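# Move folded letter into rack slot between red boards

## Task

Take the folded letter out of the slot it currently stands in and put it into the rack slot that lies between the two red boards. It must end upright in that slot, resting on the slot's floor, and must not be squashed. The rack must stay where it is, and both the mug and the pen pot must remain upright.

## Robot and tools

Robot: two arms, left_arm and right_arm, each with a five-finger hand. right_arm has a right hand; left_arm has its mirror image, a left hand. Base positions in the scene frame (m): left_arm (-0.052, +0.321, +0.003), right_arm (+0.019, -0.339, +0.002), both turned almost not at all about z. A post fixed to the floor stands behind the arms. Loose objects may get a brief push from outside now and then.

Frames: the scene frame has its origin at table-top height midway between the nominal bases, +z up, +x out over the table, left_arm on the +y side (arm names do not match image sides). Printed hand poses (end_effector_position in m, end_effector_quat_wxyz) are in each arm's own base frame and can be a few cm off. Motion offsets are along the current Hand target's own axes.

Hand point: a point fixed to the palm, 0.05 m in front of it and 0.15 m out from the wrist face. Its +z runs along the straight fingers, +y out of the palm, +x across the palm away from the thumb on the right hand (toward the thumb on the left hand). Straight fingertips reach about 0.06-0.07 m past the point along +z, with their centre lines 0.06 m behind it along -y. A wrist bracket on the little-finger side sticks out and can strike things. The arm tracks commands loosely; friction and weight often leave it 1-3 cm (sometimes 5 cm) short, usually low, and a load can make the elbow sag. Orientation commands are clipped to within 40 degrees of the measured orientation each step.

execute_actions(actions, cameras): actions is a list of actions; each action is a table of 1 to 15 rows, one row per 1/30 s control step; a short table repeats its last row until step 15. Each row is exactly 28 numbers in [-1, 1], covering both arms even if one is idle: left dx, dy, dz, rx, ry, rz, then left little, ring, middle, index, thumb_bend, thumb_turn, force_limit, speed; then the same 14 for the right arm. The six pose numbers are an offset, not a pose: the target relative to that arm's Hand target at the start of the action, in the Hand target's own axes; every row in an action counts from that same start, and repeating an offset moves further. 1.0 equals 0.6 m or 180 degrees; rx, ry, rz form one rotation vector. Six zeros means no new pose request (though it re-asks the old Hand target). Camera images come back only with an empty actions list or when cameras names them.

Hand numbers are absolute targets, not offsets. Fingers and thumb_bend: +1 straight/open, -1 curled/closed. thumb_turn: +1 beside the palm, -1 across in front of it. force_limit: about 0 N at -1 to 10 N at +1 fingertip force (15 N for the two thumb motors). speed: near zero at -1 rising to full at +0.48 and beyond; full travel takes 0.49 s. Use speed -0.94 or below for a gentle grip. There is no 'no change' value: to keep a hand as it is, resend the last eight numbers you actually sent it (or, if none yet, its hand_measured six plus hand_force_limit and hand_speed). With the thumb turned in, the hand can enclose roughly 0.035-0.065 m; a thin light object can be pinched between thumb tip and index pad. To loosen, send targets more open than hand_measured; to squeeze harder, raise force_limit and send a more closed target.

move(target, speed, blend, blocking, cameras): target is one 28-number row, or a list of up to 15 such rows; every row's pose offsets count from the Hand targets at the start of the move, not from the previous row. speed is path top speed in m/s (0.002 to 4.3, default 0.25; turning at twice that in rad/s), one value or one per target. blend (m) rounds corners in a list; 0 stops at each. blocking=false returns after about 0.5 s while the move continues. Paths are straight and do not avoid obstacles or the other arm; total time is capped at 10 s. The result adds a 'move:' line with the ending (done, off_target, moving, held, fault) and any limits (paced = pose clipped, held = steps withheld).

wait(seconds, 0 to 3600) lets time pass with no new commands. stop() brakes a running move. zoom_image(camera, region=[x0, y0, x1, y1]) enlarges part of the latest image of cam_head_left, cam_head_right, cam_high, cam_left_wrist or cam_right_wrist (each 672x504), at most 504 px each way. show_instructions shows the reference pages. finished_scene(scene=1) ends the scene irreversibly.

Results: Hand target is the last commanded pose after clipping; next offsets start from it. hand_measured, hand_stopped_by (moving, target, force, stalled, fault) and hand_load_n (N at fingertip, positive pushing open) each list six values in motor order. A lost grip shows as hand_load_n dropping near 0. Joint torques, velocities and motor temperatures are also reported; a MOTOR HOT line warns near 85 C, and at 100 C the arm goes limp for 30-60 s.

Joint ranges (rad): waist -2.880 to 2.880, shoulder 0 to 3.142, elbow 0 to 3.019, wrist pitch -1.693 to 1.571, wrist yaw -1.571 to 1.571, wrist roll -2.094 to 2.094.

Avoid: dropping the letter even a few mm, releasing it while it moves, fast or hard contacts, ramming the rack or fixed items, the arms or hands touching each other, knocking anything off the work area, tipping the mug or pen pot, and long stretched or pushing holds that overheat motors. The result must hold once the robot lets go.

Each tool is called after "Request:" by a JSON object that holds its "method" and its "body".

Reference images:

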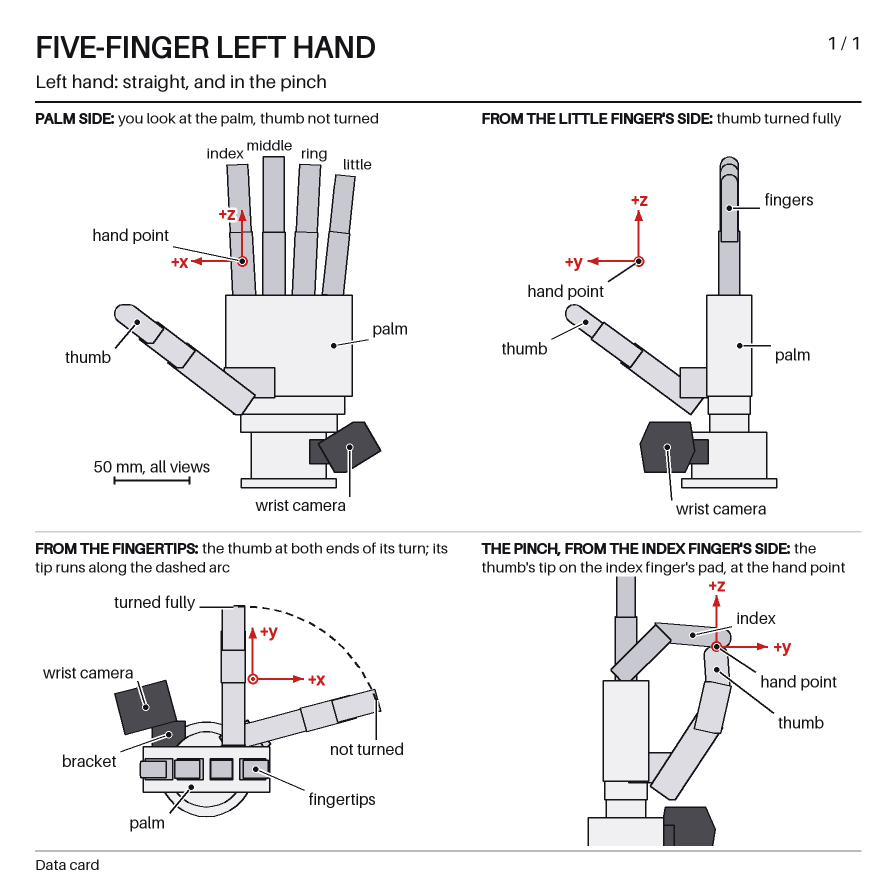

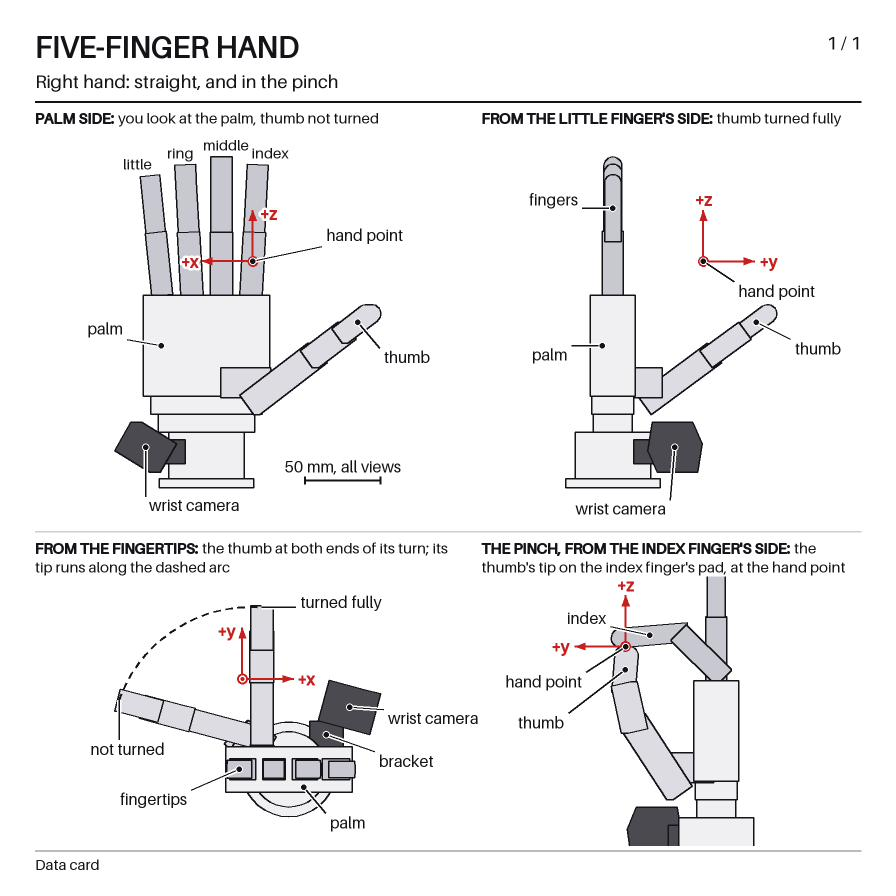

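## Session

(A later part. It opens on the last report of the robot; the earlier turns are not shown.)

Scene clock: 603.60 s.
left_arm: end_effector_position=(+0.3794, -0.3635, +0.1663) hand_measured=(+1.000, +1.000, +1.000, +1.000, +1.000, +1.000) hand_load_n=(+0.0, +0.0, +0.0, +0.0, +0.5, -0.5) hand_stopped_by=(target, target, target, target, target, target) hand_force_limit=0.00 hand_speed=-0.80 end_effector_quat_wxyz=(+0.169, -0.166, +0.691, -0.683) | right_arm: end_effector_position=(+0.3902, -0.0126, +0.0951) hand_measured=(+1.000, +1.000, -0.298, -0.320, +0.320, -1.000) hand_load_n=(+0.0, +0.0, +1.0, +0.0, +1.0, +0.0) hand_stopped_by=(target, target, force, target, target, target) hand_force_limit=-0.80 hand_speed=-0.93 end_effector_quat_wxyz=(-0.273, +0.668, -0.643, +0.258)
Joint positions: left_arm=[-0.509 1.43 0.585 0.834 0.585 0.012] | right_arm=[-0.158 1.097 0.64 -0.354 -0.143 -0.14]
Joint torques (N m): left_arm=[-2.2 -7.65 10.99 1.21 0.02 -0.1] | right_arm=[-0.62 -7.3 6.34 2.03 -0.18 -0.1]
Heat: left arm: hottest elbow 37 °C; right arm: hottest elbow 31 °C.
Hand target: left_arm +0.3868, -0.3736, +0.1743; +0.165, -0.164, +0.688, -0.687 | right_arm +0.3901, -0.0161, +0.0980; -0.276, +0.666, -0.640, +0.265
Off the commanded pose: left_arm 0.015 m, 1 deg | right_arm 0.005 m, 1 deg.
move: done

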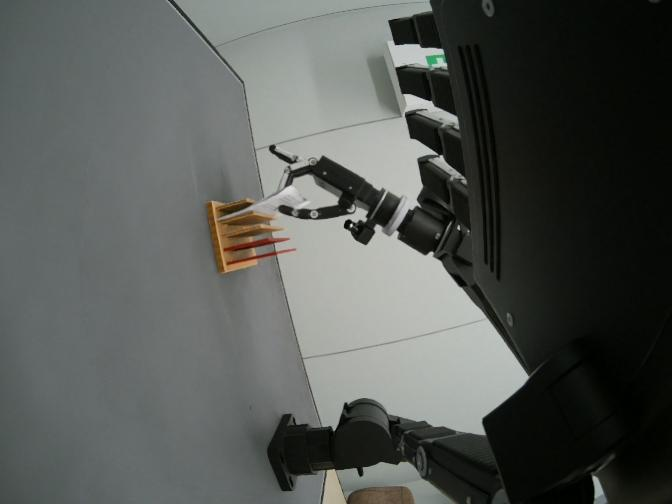

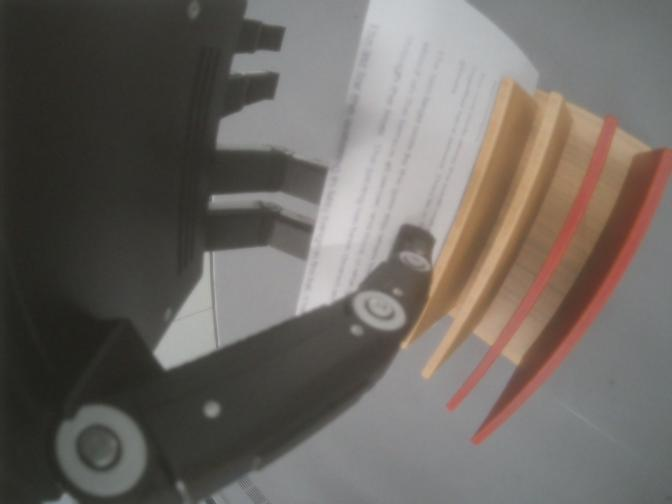

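Request:
{"method": "move", "body": {"target": [0,0,0,0,0,0,1,1,1,1,1,1,0,-0.8,0,0,0,0,0,0,1,1,-0.32,-0.40,0.32,-1,-0.8,-0.93], "speed": 0.05, "cameras": ["cam_left_wrist","cam_right_wrist"]}}

Request:
{"method": "zoom_image", "body": {"camera": "cam_left_wrist", "region": [200, 130, 380, 290]}}

Scene clock: 614.73 s.
left_arm: end_effector_position=(+0.3794, -0.3635, +0.1663) hand_measured=(+1.000, +1.000, +1.000, +1.000, +1.000, +1.000) hand_load_n=(+0.0, +0.0, +0.0, +0.0, +0.0, +0.0) hand_stopped_by=(target, target, target, target, target, target) hand_force_limit=0.00 hand_speed=-0.80 end_effector_quat_wxyz=(+0.169, -0.166, +0.691, -0.683) | right_arm: end_effector_position=(+0.3902, -0.0126, +0.0951) hand_measured=(+1.000, +1.000, -0.298, -0.384, +0.320, -1.000) hand_load_n=(+0.0, +0.0, +1.0, +1.0, +1.5, +0.0) hand_stopped_by=(target, target, force, force, target, target) hand_force_limit=-0.80 hand_speed=-0.93 end_effector_quat_wxyz=(-0.273, +0.668, -0.643, +0.258)
Joint positions: left_arm=[-0.509 1.43 0.585 0.834 0.585 0.012] | right_arm=[-0.158 1.097 0.64 -0.354 -0.143 -0.14]
Joint torques (N m): left_arm=[-1.9 -7.65 10.84 1.31 -0.03 -0.1] | right_arm=[-0.62 -7.36 6.34 2.04 -0.18 -0.09]
Heat: left arm: hottest elbow 37 °C; right arm: hottest elbow 31 °C.
Hand target: left_arm +0.3868, -0.3736, +0.1743; +0.165, -0.164, +0.688, -0.687 | right_arm +0.3901, -0.0161, +0.0980; -0.276, +0.666, -0.640, +0.265
Off the commanded pose: left_arm 0.015 m, 1 deg | right_arm 0.005 m, 1 deg.
move: done

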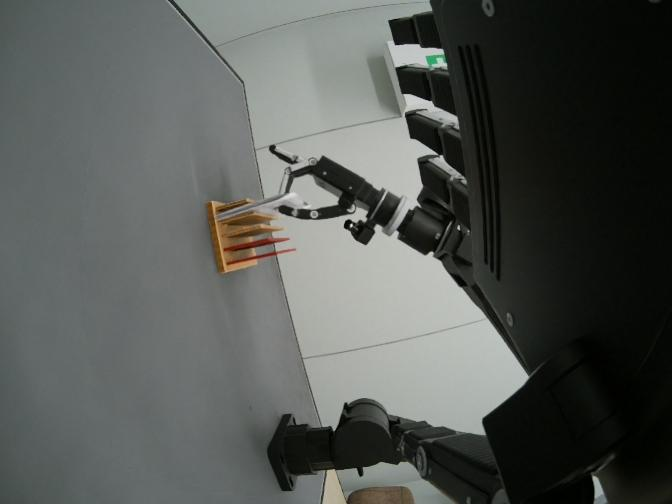

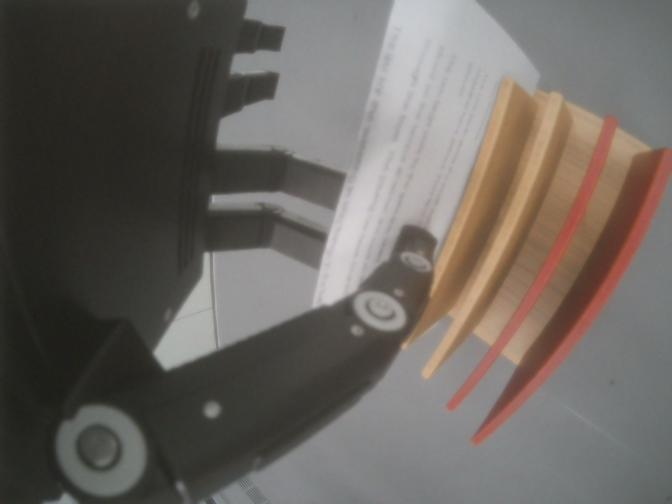

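Scaled by 2.800 from the camera's image (finer frame: 960x720).

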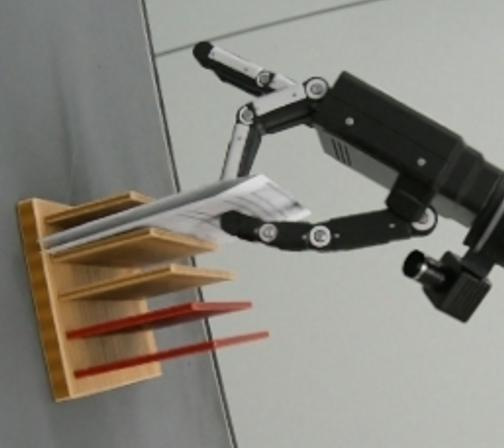

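Request:
{"method": "move", "body": {"target": [0,0,0,0,0,0,1,1,1,1,1,1,0,-0.8,0,-0.053,-0.053,0,0,0,1,1,-0.32,-0.40,0.32,-1,-0.8,-0.93], "speed": 0.08, "cameras": ["cam_left_wrist","cam_right_wrist","cam_head_left"]}}

Request:
{"method": "zoom_image", "body": {"camera": "cam_left_wrist", "region": [200, 130, 380, 290]}}

Scene clock: 631.87 s.
left_arm: end_effector_position=(+0.3794, -0.3635, +0.1663) hand_measured=(+1.000, +1.000, +1.000, +1.000, +1.000, +1.000) hand_load_n=(+0.0, +0.0, +0.0, +0.0, +0.0, +0.0) hand_stopped_by=(target, target, target, target, target, target) hand_force_limit=0.00 hand_speed=-0.80 end_effector_quat_wxyz=(+0.169, -0.166, +0.691, -0.683) | right_arm: end_effector_position=(+0.3736, -0.0100, +0.1162) hand_measured=(+1.000, +1.000, -0.298, -0.384, +0.320, -1.000) hand_load_n=(+0.0, +0.0, +1.5, +0.5, +1.5, +0.0) hand_stopped_by=(target, target, force, force, target, target) hand_force_limit=-0.80 hand_speed=-0.93 end_effector_quat_wxyz=(-0.264, +0.671, -0.648, +0.245)
Joint positions: left_arm=[-0.509 1.43 0.585 0.834 0.585 0.012] | right_arm=[-0.158 1.034 0.672 -0.483 -0.143 -0.14]
Joint torques (N m): left_arm=[-1.79 -7.47 10.92 1.2 -0.03 -0.09] | right_arm=[-0.62 -6.59 10.44 1.32 -0.16 -0.09]
Heat: left arm: hottest elbow 37 °C; right arm: hottest elbow 31 °C.
Hand target: left_arm +0.3868, -0.3736, +0.1743; +0.165, -0.164, +0.688, -0.687 | right_arm +0.3901, -0.0161, +0.1430; -0.276, +0.666, -0.640, +0.265
Off the commanded pose: left_arm 0.015 m, 1 deg | right_arm 0.032 m, 3 deg.
move: off_target (right_arm)
Images, in order (width x height): cam_head_left 672x504, cam_left_wrist 672x504, cam_right_wrist 672x504.

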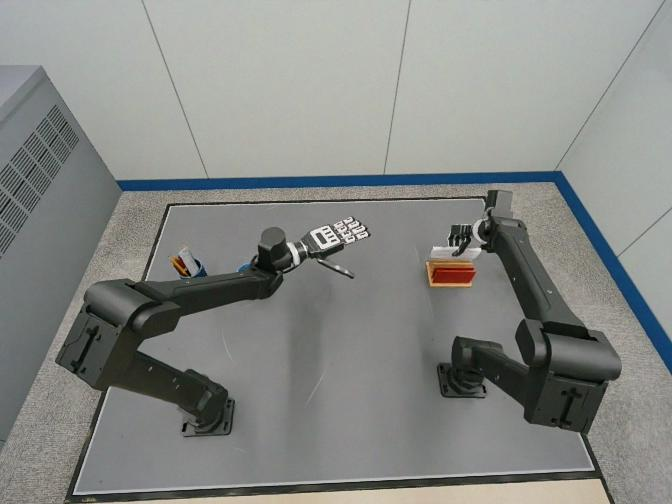

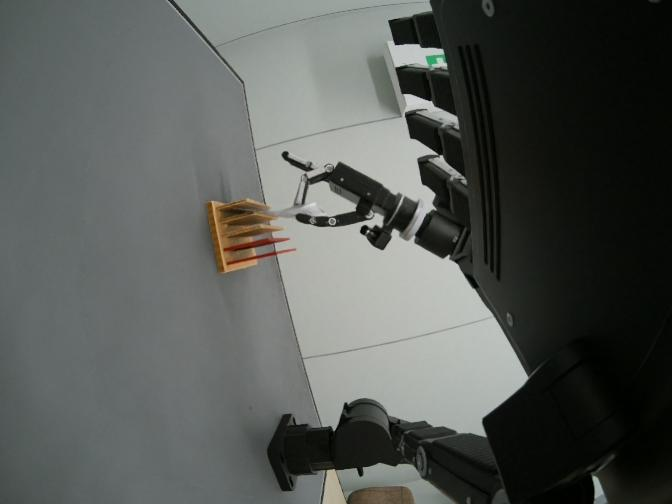

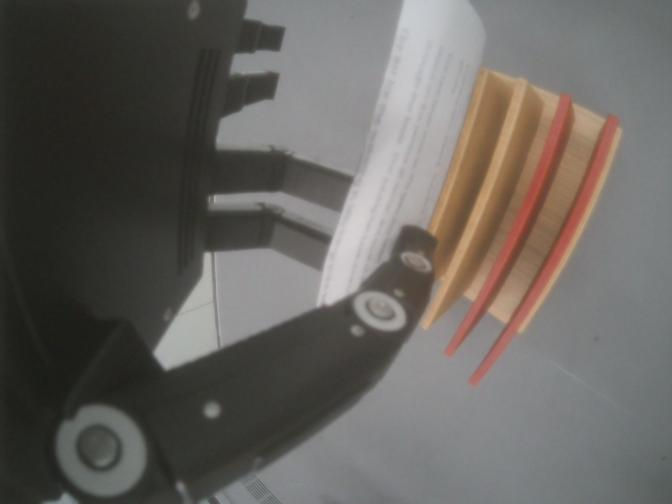

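Scaled by 2.800 from the camera's image (finer frame: 960x720).

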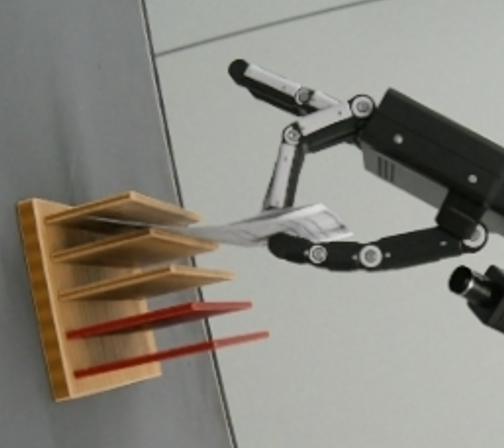

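Request:
{"method": "move", "body": {"target": [0,0,0,0,0,0,1,1,1,1,1,1,0,-0.8,0,-0.0542,-0.0165,0,0,0,1,1,-0.32,-0.40,0.32,-1,-0.8,-0.93], "speed": 0.06, "cameras": ["cam_left_wrist","cam_right_wrist"]}}

Request:
{"method": "zoom_image", "body": {"camera": "cam_left_wrist", "region": [200, 130, 380, 290]}}

Scene clock: 641.57 s.
left_arm: end_effector_position=(+0.3794, -0.3635, +0.1663) hand_measured=(+1.000, +1.000, +1.000, +1.000, +1.000, +1.000) hand_load_n=(+0.0, +0.0, +0.0, -0.5, +0.0, +0.0) hand_stopped_by=(target, target, target, target, target, target) hand_force_limit=0.00 hand_speed=-0.80 end_effector_quat_wxyz=(+0.169, -0.166, +0.691, -0.683) | right_arm: end_effector_position=(+0.3897, -0.0126, +0.1511) hand_measured=(+1.000, +1.000, -0.298, -0.384, +0.320, -1.000) hand_load_n=(+0.0, +0.0, +1.0, +0.5, +1.5, +0.0) hand_stopped_by=(target, target, force, force, target, target) hand_force_limit=-0.80 hand_speed=-0.93 end_effector_quat_wxyz=(-0.268, +0.670, -0.645, +0.251)
Joint positions: left_arm=[-0.509 1.43 0.585 0.834 0.585 0.012] | right_arm=[-0.158 1.039 0.766 -0.556 -0.142 -0.14]
Joint torques (N m): left_arm=[-2.2 -7.53 10.89 1.25 -0.01 -0.1] | right_arm=[0.09 -5.48 10.82 1.35 0.11 -0.02]
Heat: left arm: hottest elbow 37 °C; right arm: hottest elbow 32 °C.
Hand target: left_arm +0.3868, -0.3736, +0.1743; +0.165, -0.164, +0.688, -0.687 | right_arm +0.4061, -0.0155, +0.1730; -0.276, +0.666, -0.640, +0.265
Off the commanded pose: left_arm 0.015 m, 1 deg | right_arm 0.028 m, 2 deg.
move: off_target (right_arm)

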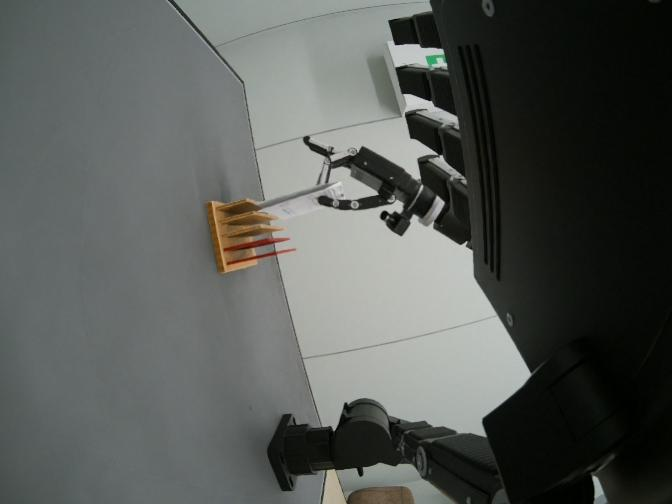

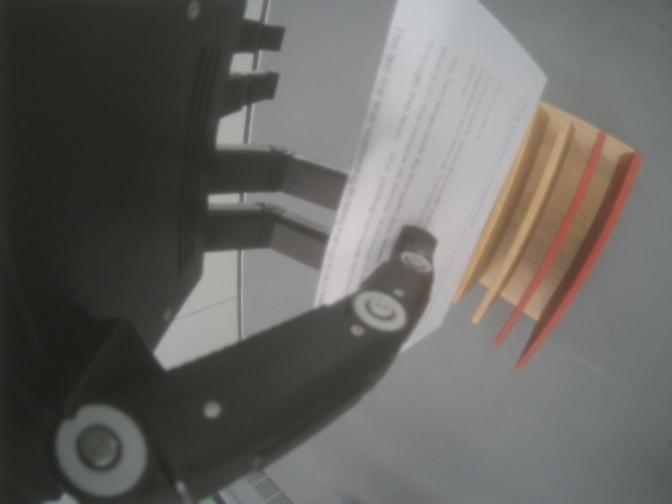

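Scaled by 2.800 from the camera's image (finer frame: 960x720).

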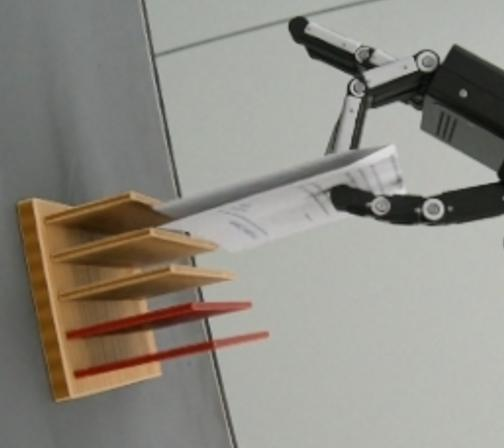

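Request:
{"method": "move", "body": {"target": [0,0,0,0,0,0,1,1,1,1,1,1,0,-0.8,0,-0.0448,-0.0447,0,0,0,1,1,-0.32,-0.40,0.32,-1,-0.8,-0.93], "speed": 0.06, "cameras": ["cam_left_wrist","cam_right_wrist","cam_head_left"]}}

Request:
{"method": "zoom_image", "body": {"camera": "cam_left_wrist", "region": [200, 100, 420, 290]}}

Request:
{"method": "zoom_image", "body": {"camera": "cam_head_left", "region": [410, 210, 510, 300]}}

Scene clock: 653.00 s.
left_arm: end_effector_position=(+0.3794, -0.3635, +0.1663) hand_measured=(+1.000, +1.000, +1.000, +1.000, +1.000, +1.000) hand_load_n=(-0.5, +0.0, +0.0, +0.0, +0.0, +0.0) hand_stopped_by=(target, target, target, target, target, target) hand_force_limit=0.00 hand_speed=-0.80 end_effector_quat_wxyz=(+0.169, -0.166, +0.691, -0.683) | right_arm: end_effector_position=(+0.3917, -0.0129, +0.1798) hand_measured=(+1.000, +1.000, -0.298, -0.384, +0.320, -1.000) hand_load_n=(+0.0, +0.0, +1.0, +1.0, +2.0, +0.0) hand_stopped_by=(target, target, force, force, target, target) hand_force_limit=-0.80 hand_speed=-0.93 end_effector_quat_wxyz=(-0.262, +0.672, -0.649, +0.243)
Joint positions: left_arm=[-0.509 1.43 0.585 0.834 0.585 0.012] | right_arm=[-0.158 1.039 0.851 -0.664 -0.142 -0.14]
Joint torques (N m): left_arm=[-2.26 -7.65 10.99 1.32 -0.02 -0.1] | right_arm=[0.15 -7.36 11.07 1.33 0.1 -0.03]
Motor temperatures (°C): left_arm=[24 25 37 24 25 22] | right_arm=[30 27 34 23 24 23]
Heat: left arm: hottest elbow 37 °C; right arm: hottest elbow 34 °C.
Hand target: left_arm +0.3868, -0.3736, +0.1743; +0.165, -0.164, +0.688, -0.687 | right_arm +0.4061, -0.0155, +0.2109; -0.276, +0.666, -0.640, +0.265
Off the commanded pose: left_arm 0.015 m, 1 deg | right_arm 0.034 m, 3 deg.
move: off_target (right_arm)
Images, in order (width x height): cam_head_left 672x504, cam_left_wrist 672x504, cam_right_wrist 672x504.

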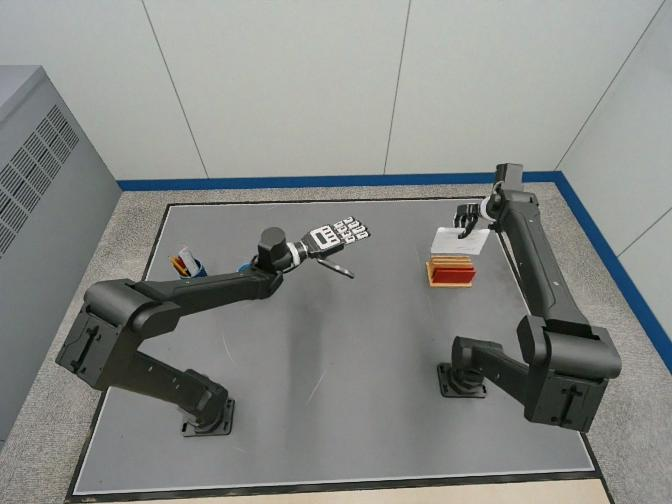

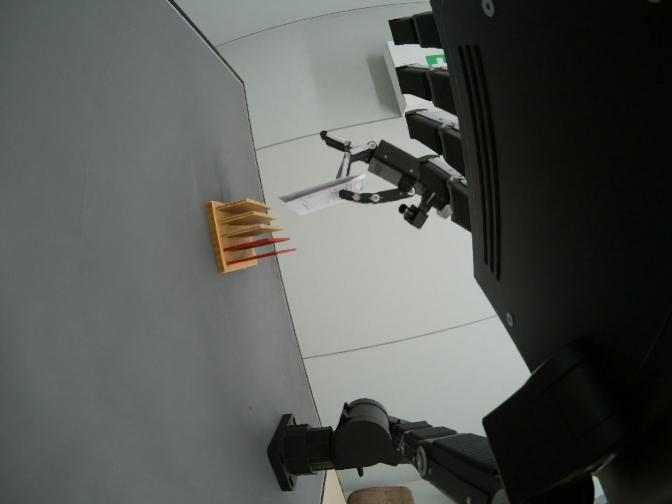

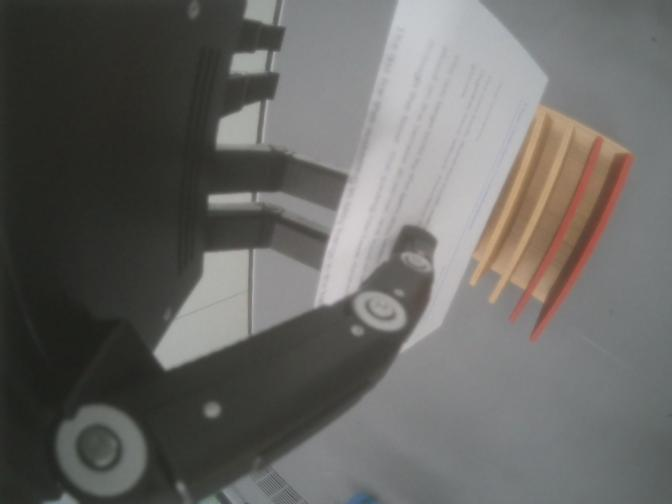

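Scaled by 2.291 from the camera's image (finer frame: 960x720).

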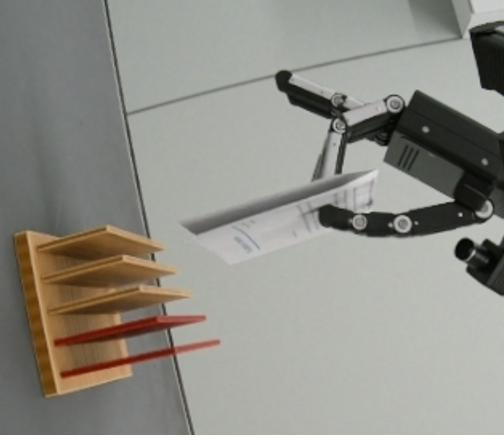

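Scaled by 5.040 from the camera's image (finer frame: 960x720).

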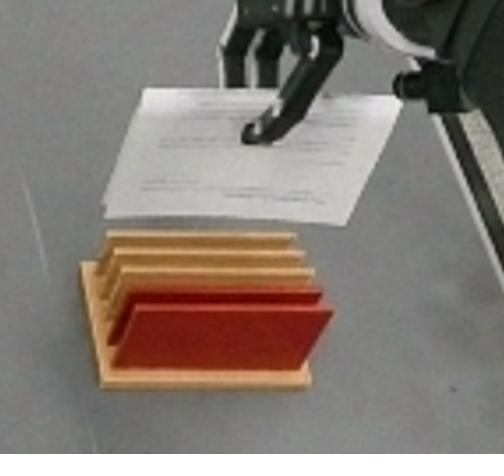

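Request:
{"method": "move", "body": {"target": [0,0,0,0,0,0,1,1,1,1,1,1,0,-0.8,-0.0037,0.0647,-0.0647,0,0,0,1,1,-0.32,-0.40,0.32,-1,-0.8,-0.93], "speed": 0.06, "cameras": ["cam_left_wrist","cam_right_wrist","cam_head_left"]}}

Request:
{"method": "zoom_image", "body": {"camera": "cam_left_wrist", "region": [200, 100, 420, 290]}}

Request:
{"method": "zoom_image", "body": {"camera": "cam_head_left", "region": [410, 210, 510, 300]}}

Scene clock: 666.90 s.
left_arm: end_effector_position=(+0.3794, -0.3635, +0.1663) hand_measured=(+1.000, +1.000, +1.000, +1.000, +1.000, +1.000) hand_load_n=(+0.0, +0.0, +0.0, -0.5, +0.0, +0.0) hand_stopped_by=(target, target, target, target, target, target) hand_force_limit=0.00 hand_speed=-0.80 end_effector_quat_wxyz=(+0.169, -0.166, +0.691, -0.683) | right_arm: end_effector_position=(+0.3557, -0.0130, +0.2132) hand_measured=(+1.000, +1.000, -0.298, -0.384, +0.320, -1.000) hand_load_n=(+0.0, +0.0, +1.0, +0.5, +1.5, +0.0) hand_stopped_by=(target, target, force, force, target, target) hand_force_limit=-0.80 hand_speed=-0.93 end_effector_quat_wxyz=(-0.279, +0.665, -0.639, +0.267)
Joint positions: left_arm=[-0.509 1.43 0.585 0.834 0.585 0.012] | right_arm=[-0.18 0.876 0.824 -0.737 -0.158 -0.155]
Joint torques (N m): left_arm=[-2.14 -7.36 10.91 1.21 -0.01 -0.09] | right_arm=[-0.62 -4.95 7.02 1.39 -0.19 -0.1]
Heat: left arm: hottest elbow 37 °C; right arm: hottest elbow 35 °C.
Hand target: left_arm +0.3868, -0.3736, +0.1743; +0.165, -0.164, +0.688, -0.687 | right_arm +0.3511, -0.0154, +0.2110; -0.276, +0.666, -0.640, +0.265
Off the commanded pose: left_arm 0.015 m, 1 deg | right_arm 0.006 m, 0 deg.
move: done
Images, in order (width x height): cam_head_left 672x504, cam_left_wrist 672x504, cam_right_wrist 672x504.

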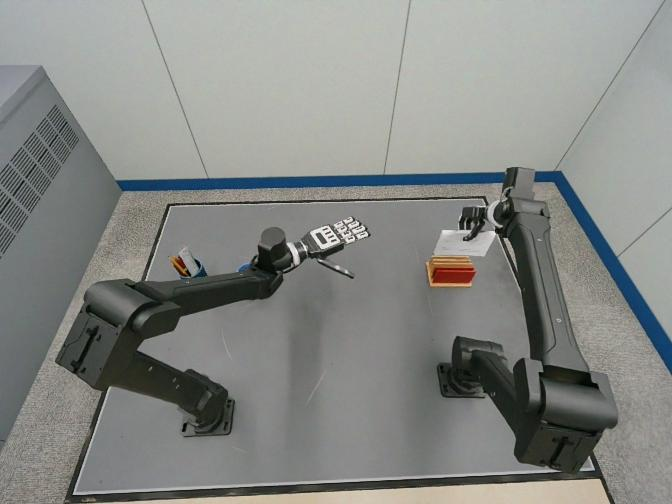

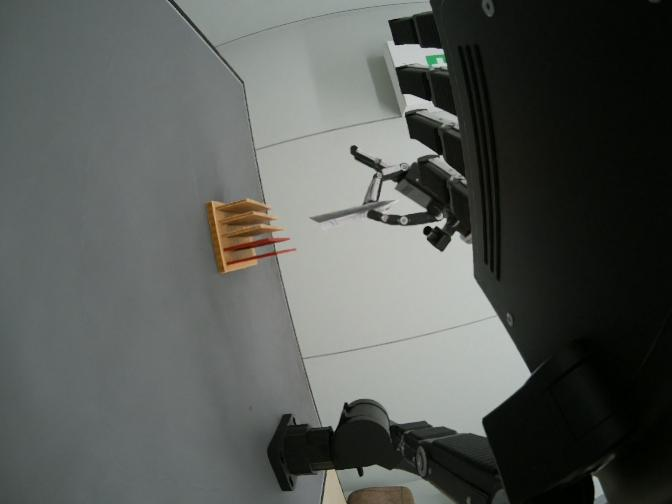

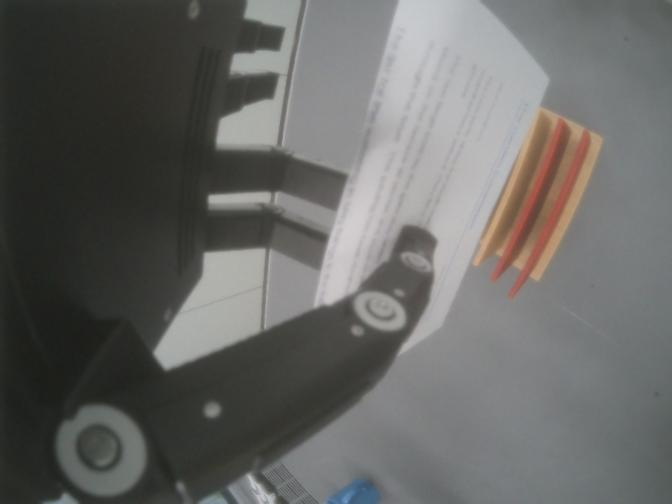

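Scaled by 2.291 from the camera's image (finer frame: 960x720).

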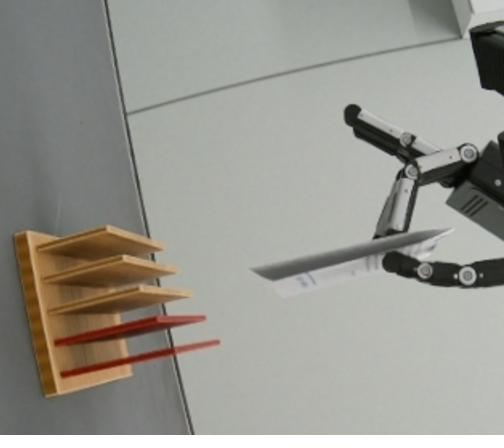

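Scaled by 5.040 from the camera's image (finer frame: 960x720).

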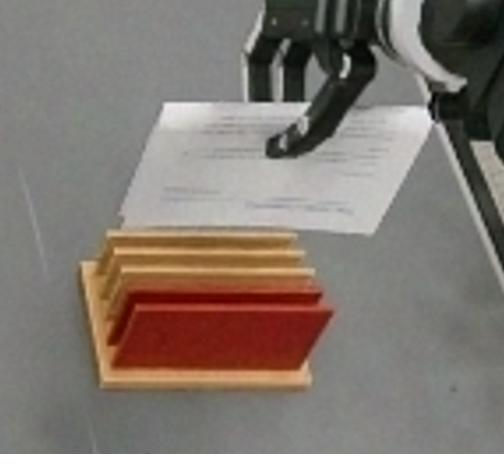

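Request:
{"method": "move", "body": {"target": [[0,0,0,0,0,0,1,1,1,1,1,1,0,-0.8,-0.0011,0.02,-0.02,0,0,0,1,1,-0.32,-0.40,0.32,-1,-0.8,-0.93],[0,0,0,0,0,0,1,1,1,1,1,1,0,-0.8,-0.0011,0.0683,0.0283,0,0,0,1,1,-0.32,-0.40,0.32,-1,-0.8,-0.93]], "speed": 0.06, "cameras": ["cam_left_wrist","cam_right_wrist","cam_head_left"]}}

Request:
{"method": "zoom_image", "body": {"camera": "cam_left_wrist", "region": [200, 130, 380, 290]}}

Request:
{"method": "zoom_image", "body": {"camera": "cam_head_left", "region": [410, 210, 510, 300]}}

Scene clock: 697.23 s.
left_arm: end_effector_position=(+0.3794, -0.3635, +0.1663) hand_measured=(+1.000, +1.000, +1.000, +1.000, +1.000, +1.000) hand_load_n=(+0.0, +0.0, +0.0, +0.0, +0.0, +0.0) hand_stopped_by=(target, target, target, target, target, target) hand_force_limit=0.00 hand_speed=-0.80 end_effector_quat_wxyz=(+0.169, -0.166, +0.691, -0.683) | right_arm: end_effector_position=(+0.3313, -0.0119, +0.1717) hand_measured=(+1.000, +1.000, -0.298, -0.384, +0.320, -1.000) hand_load_n=(+0.0, +0.0, +1.0, +0.5, +1.5, +0.0) hand_stopped_by=(target, target, force, force, target, target) hand_force_limit=-0.80 hand_speed=-0.93 end_effector_quat_wxyz=(-0.275, +0.667, -0.642, +0.261)
Joint positions: left_arm=[-0.509 1.43 0.585 0.834 0.585 0.012] | right_arm=[-0.194 0.823 0.695 -0.68 -0.167 -0.165]
Joint torques (N m): left_arm=[-1.9 -7.53 10.93 1.32 -0.01 -0.08] | right_arm=[-0.62 -3.14 7.02 2.43 -0.2 -0.1]
Heat: left arm: hottest elbow 37 °C; right arm: hottest elbow 33 °C.
Hand target: left_arm +0.3868, -0.3736, +0.1743; +0.165, -0.164, +0.688, -0.687 | right_arm +0.3342, -0.0154, +0.1698; -0.276, +0.666, -0.640, +0.265
Off the commanded pose: left_arm 0.015 m, 1 deg | right_arm 0.005 m, 1 deg.
move: done
Images, in order (width x height): cam_head_left 672x504, cam_left_wrist 672x504, cam_right_wrist 672x504.

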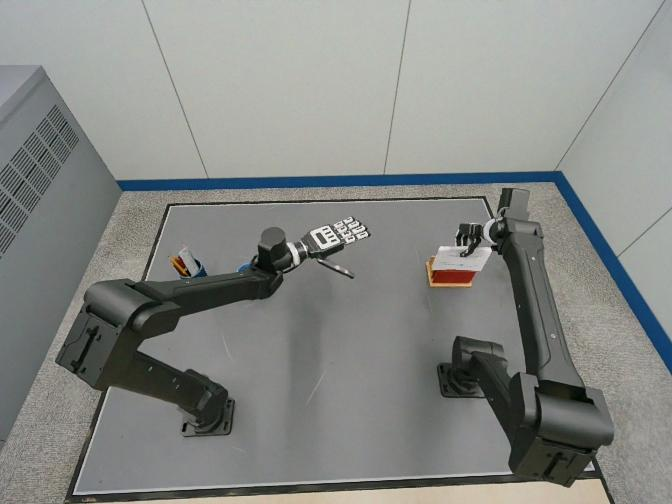

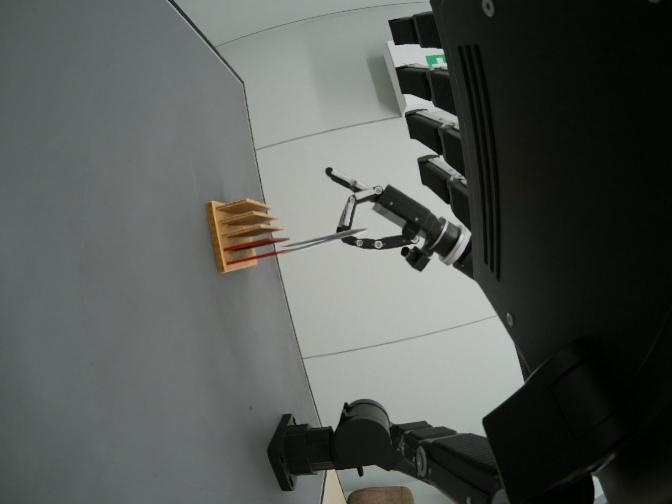

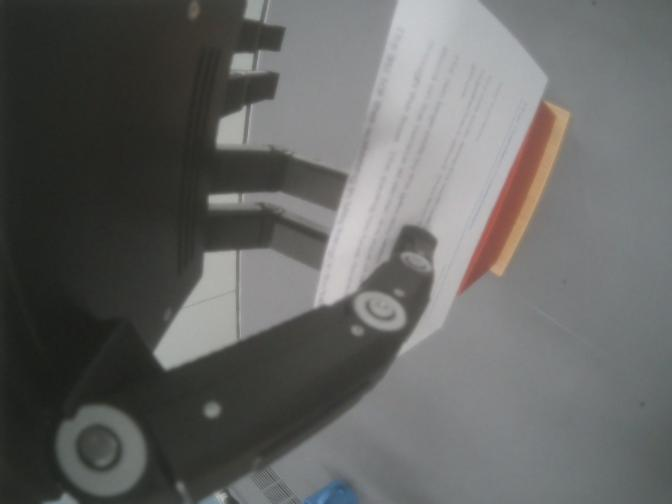

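Scaled by 2.800 from the camera's image (finer frame: 960x720).

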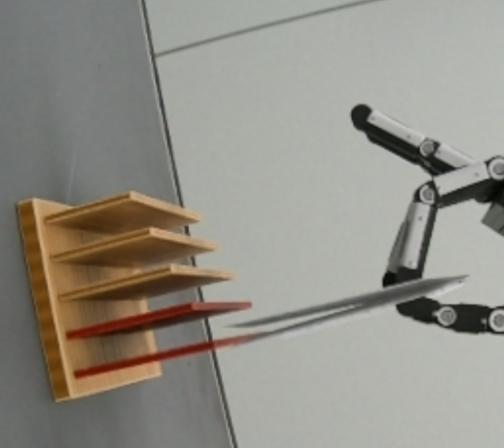

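Scaled by 5.040 from the camera's image (finer frame: 960x720).

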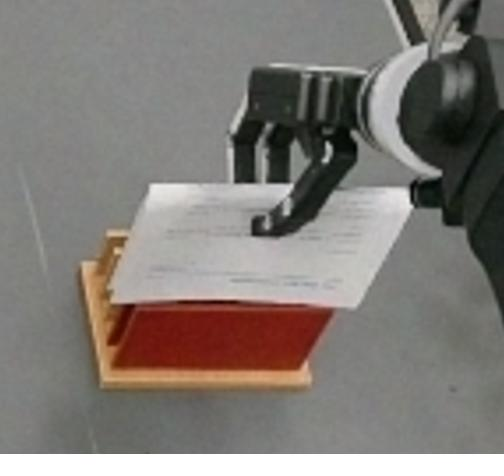

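Request:
{"method": "move", "body": {"target": [0,0,0,0,0,0,1,1,1,1,1,1,0,-0.8,0.0004,0.0090,0.0226,0,0,0,1,1,-0.32,-0.40,0.32,-1,-0.8,-0.93], "speed": 0.04, "cameras": ["cam_left_wrist","cam_right_wrist","cam_head_left"]}}

Request:
{"method": "zoom_image", "body": {"camera": "cam_left_wrist", "region": [200, 180, 320, 290]}}

Request:
{"method": "zoom_image", "body": {"camera": "cam_head_left", "region": [410, 210, 510, 300]}}

Scene clock: 717.57 s.
left_arm: end_effector_position=(+0.3794, -0.3635, +0.1663) hand_measured=(+1.000, +1.000, +1.000, +1.000, +1.000, +1.000) hand_load_n=(+0.0, +0.0, +0.0, +0.0, +0.0, +0.0) hand_stopped_by=(target, target, target, target, target, target) hand_force_limit=0.00 hand_speed=-0.80 end_effector_quat_wxyz=(+0.169, -0.166, +0.691, -0.683) | right_arm: end_effector_position=(+0.3376, -0.0131, +0.1595) hand_measured=(+1.000, +1.000, -0.298, -0.384, +0.320, -1.000) hand_load_n=(+0.0, +0.0, +1.0, +0.5, +1.5, +0.0) hand_stopped_by=(target, target, force, force, target, target) hand_force_limit=-0.80 hand_speed=-0.93 end_effector_quat_wxyz=(-0.276, +0.667, -0.641, +0.262)
Joint positions: left_arm=[-0.509 1.43 0.585 0.834 0.585 0.012] | right_arm=[-0.194 0.848 0.673 -0.63 -0.167 -0.165]
Joint torques (N m): left_arm=[-1.85 -7.12 10.88 1.2 -0.02 -0.05] | right_arm=[-0.32 -3.37 6.89 2.41 -0.06 -0.07]
Heat: left arm: hottest elbow 37 °C; right arm: hottest elbow 32 °C.
Hand target: left_arm +0.3868, -0.3736, +0.1743; +0.165, -0.164, +0.688, -0.687 | right_arm +0.3400, -0.0154, +0.1566; -0.276, +0.666, -0.640, +0.265
Off the commanded pose: left_arm 0.015 m, 1 deg | right_arm 0.004 m, 0 deg.
move: done
Images, in order (width x height): cam_head_left 672x504, cam_left_wrist 672x504, cam_right_wrist 672x504.

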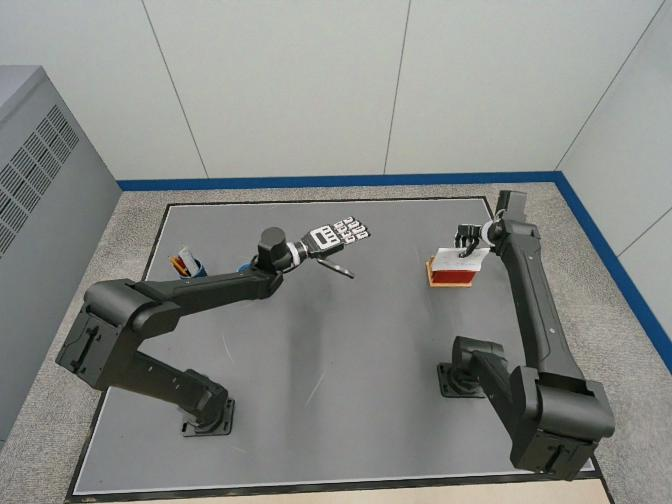

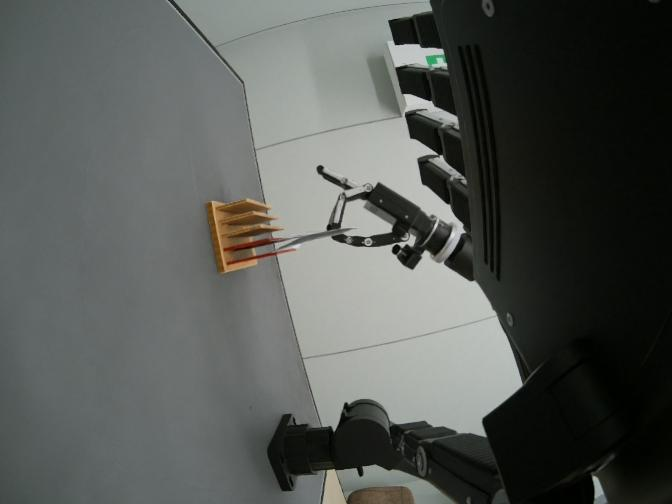

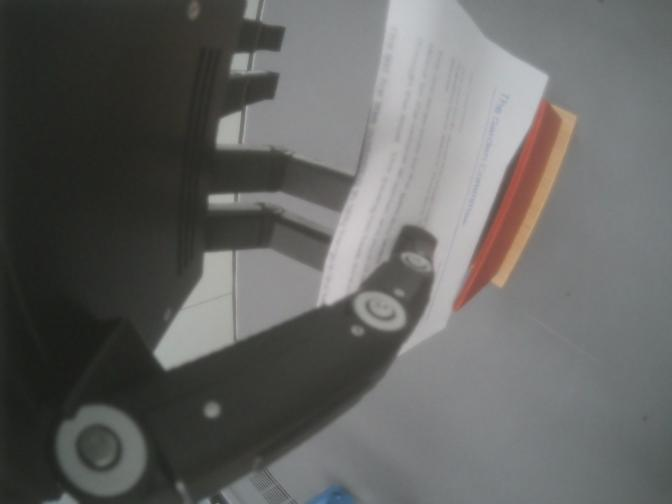

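Scaled by 4.200 from the camera's image (finer frame: 960x720).

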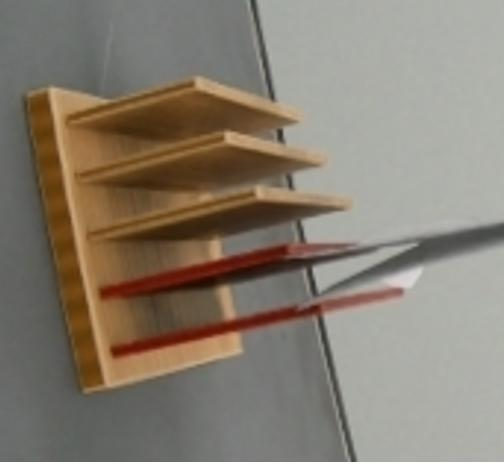

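Scaled by 5.040 from the camera's image (finer frame: 960x720).

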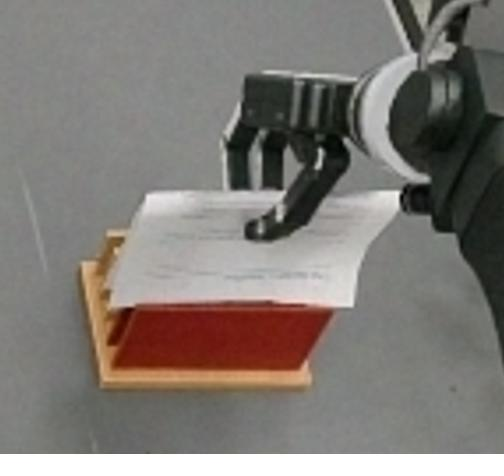

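Request:
{"method": "zoom_image", "body": {"camera": "cam_left_wrist", "region": [240, 210, 360, 270]}}

Request:
{"method": "zoom_image", "body": {"camera": "cam_right_wrist", "region": [320, 0, 620, 400]}}

Request:
{"method": "zoom_image", "body": {"camera": "cam_head_left", "region": [420, 235, 500, 295]}}

Scaled by 4.200 from the camera's image (finer frame: 960x720).

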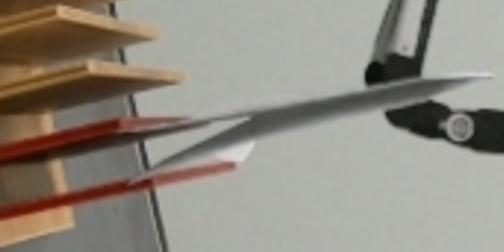

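Scaled by 1.260 from the camera's image (finer frame: 960x720).

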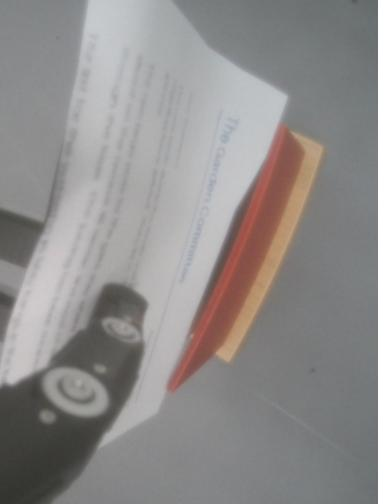

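Scaled by 6.300 from the camera's image (finer frame: 960x720).

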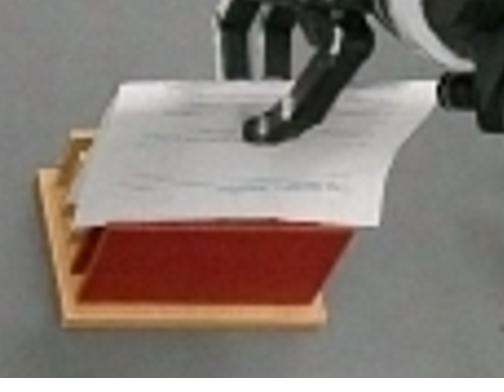

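Request:
{"method": "move", "body": {"target": [[0,0,0,0,0,0,1,1,1,1,1,1,0,-0.8,0,-0.0471,-0.0471,0,0,0,1,1,-0.32,-0.40,0.32,-1,-0.8,-0.93],[0,0,0,0,0,0,1,1,1,1,1,1,0,-0.8,0.0008,-0.0825,-0.0541,0,0,0,1,1,-0.32,-0.40,0.32,-1,-0.8,-0.93]], "speed": 0.06, "blend": [0.01,0], "cameras": ["cam_left_wrist","cam_right_wrist","cam_head_left"]}}

Request:
{"method": "zoom_image", "body": {"camera": "cam_left_wrist", "region": [200, 180, 380, 290]}}

Scene clock: 752.80 s.
left_arm: end_effector_position=(+0.3794, -0.3635, +0.1663) hand_measured=(+1.000, +1.000, +1.000, +1.000, +1.000, +1.000) hand_load_n=(+0.0, +0.0, +0.0, +0.0, +0.0, +0.0) hand_stopped_by=(target, target, target, target, target, target) hand_force_limit=0.00 hand_speed=-0.80 end_effector_quat_wxyz=(+0.169, -0.166, +0.691, -0.683) | right_arm: end_effector_position=(+0.3389, -0.0138, +0.1908) hand_measured=(+1.000, +1.000, -0.298, -0.384, +0.320, -1.000) hand_load_n=(+0.0, +0.0, +1.0, +0.5, +1.5, +0.0) hand_stopped_by=(target, target, force, force, target, target) hand_force_limit=-0.80 hand_speed=-0.93 end_effector_quat_wxyz=(-0.268, +0.669, -0.646, +0.251)
Joint positions: left_arm=[-0.509 1.43 0.585 0.834 0.585 0.012] | right_arm=[-0.194 0.86 0.772 -0.746 -0.165 -0.165]
Joint torques (N m): left_arm=[-1.85 -7.36 10.91 1.26 0.01 -0.08] | right_arm=[0.32 -3.49 11.1 1.35 0.09 0]
Heat: left arm: hottest elbow 38 °C; right arm: hottest elbow 32 °C.
Hand target: left_arm +0.3868, -0.3736, +0.1743; +0.165, -0.164, +0.688, -0.687 | right_arm +0.3520, -0.0154, +0.2146; -0.276, +0.666, -0.640, +0.265
Off the commanded pose: left_arm 0.015 m, 1 deg | right_arm 0.027 m, 2 deg.
move: off_target (right_arm)
Images, in order (width x height): cam_head_left 672x504, cam_left_wrist 672x504, cam_right_wrist 672x504.

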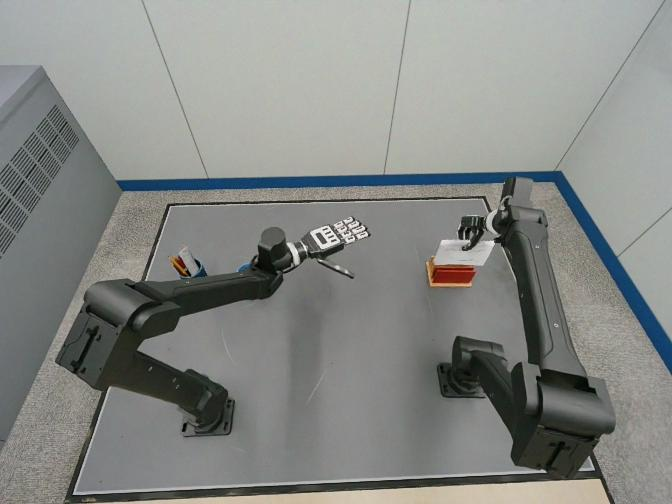

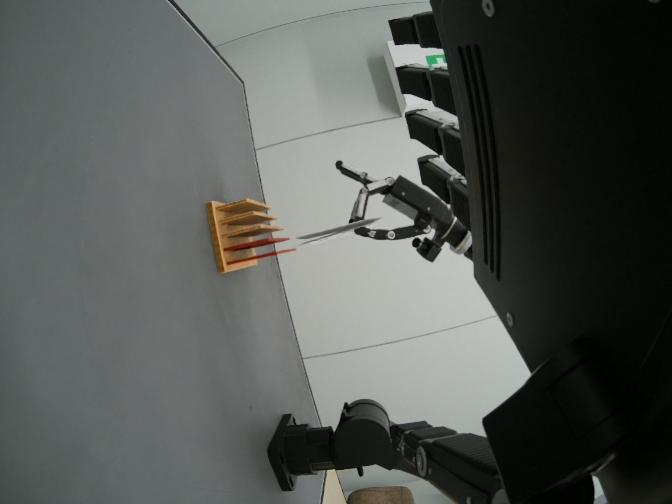

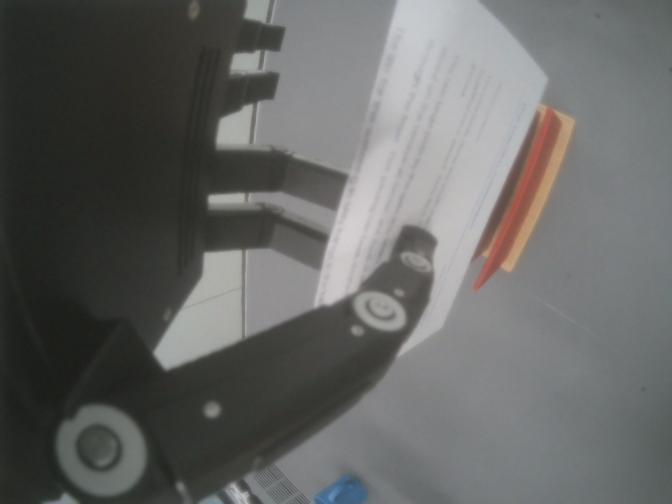

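Scaled by 2.800 from the camera's image (finer frame: 960x720).

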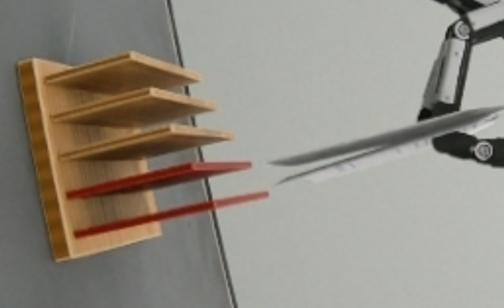

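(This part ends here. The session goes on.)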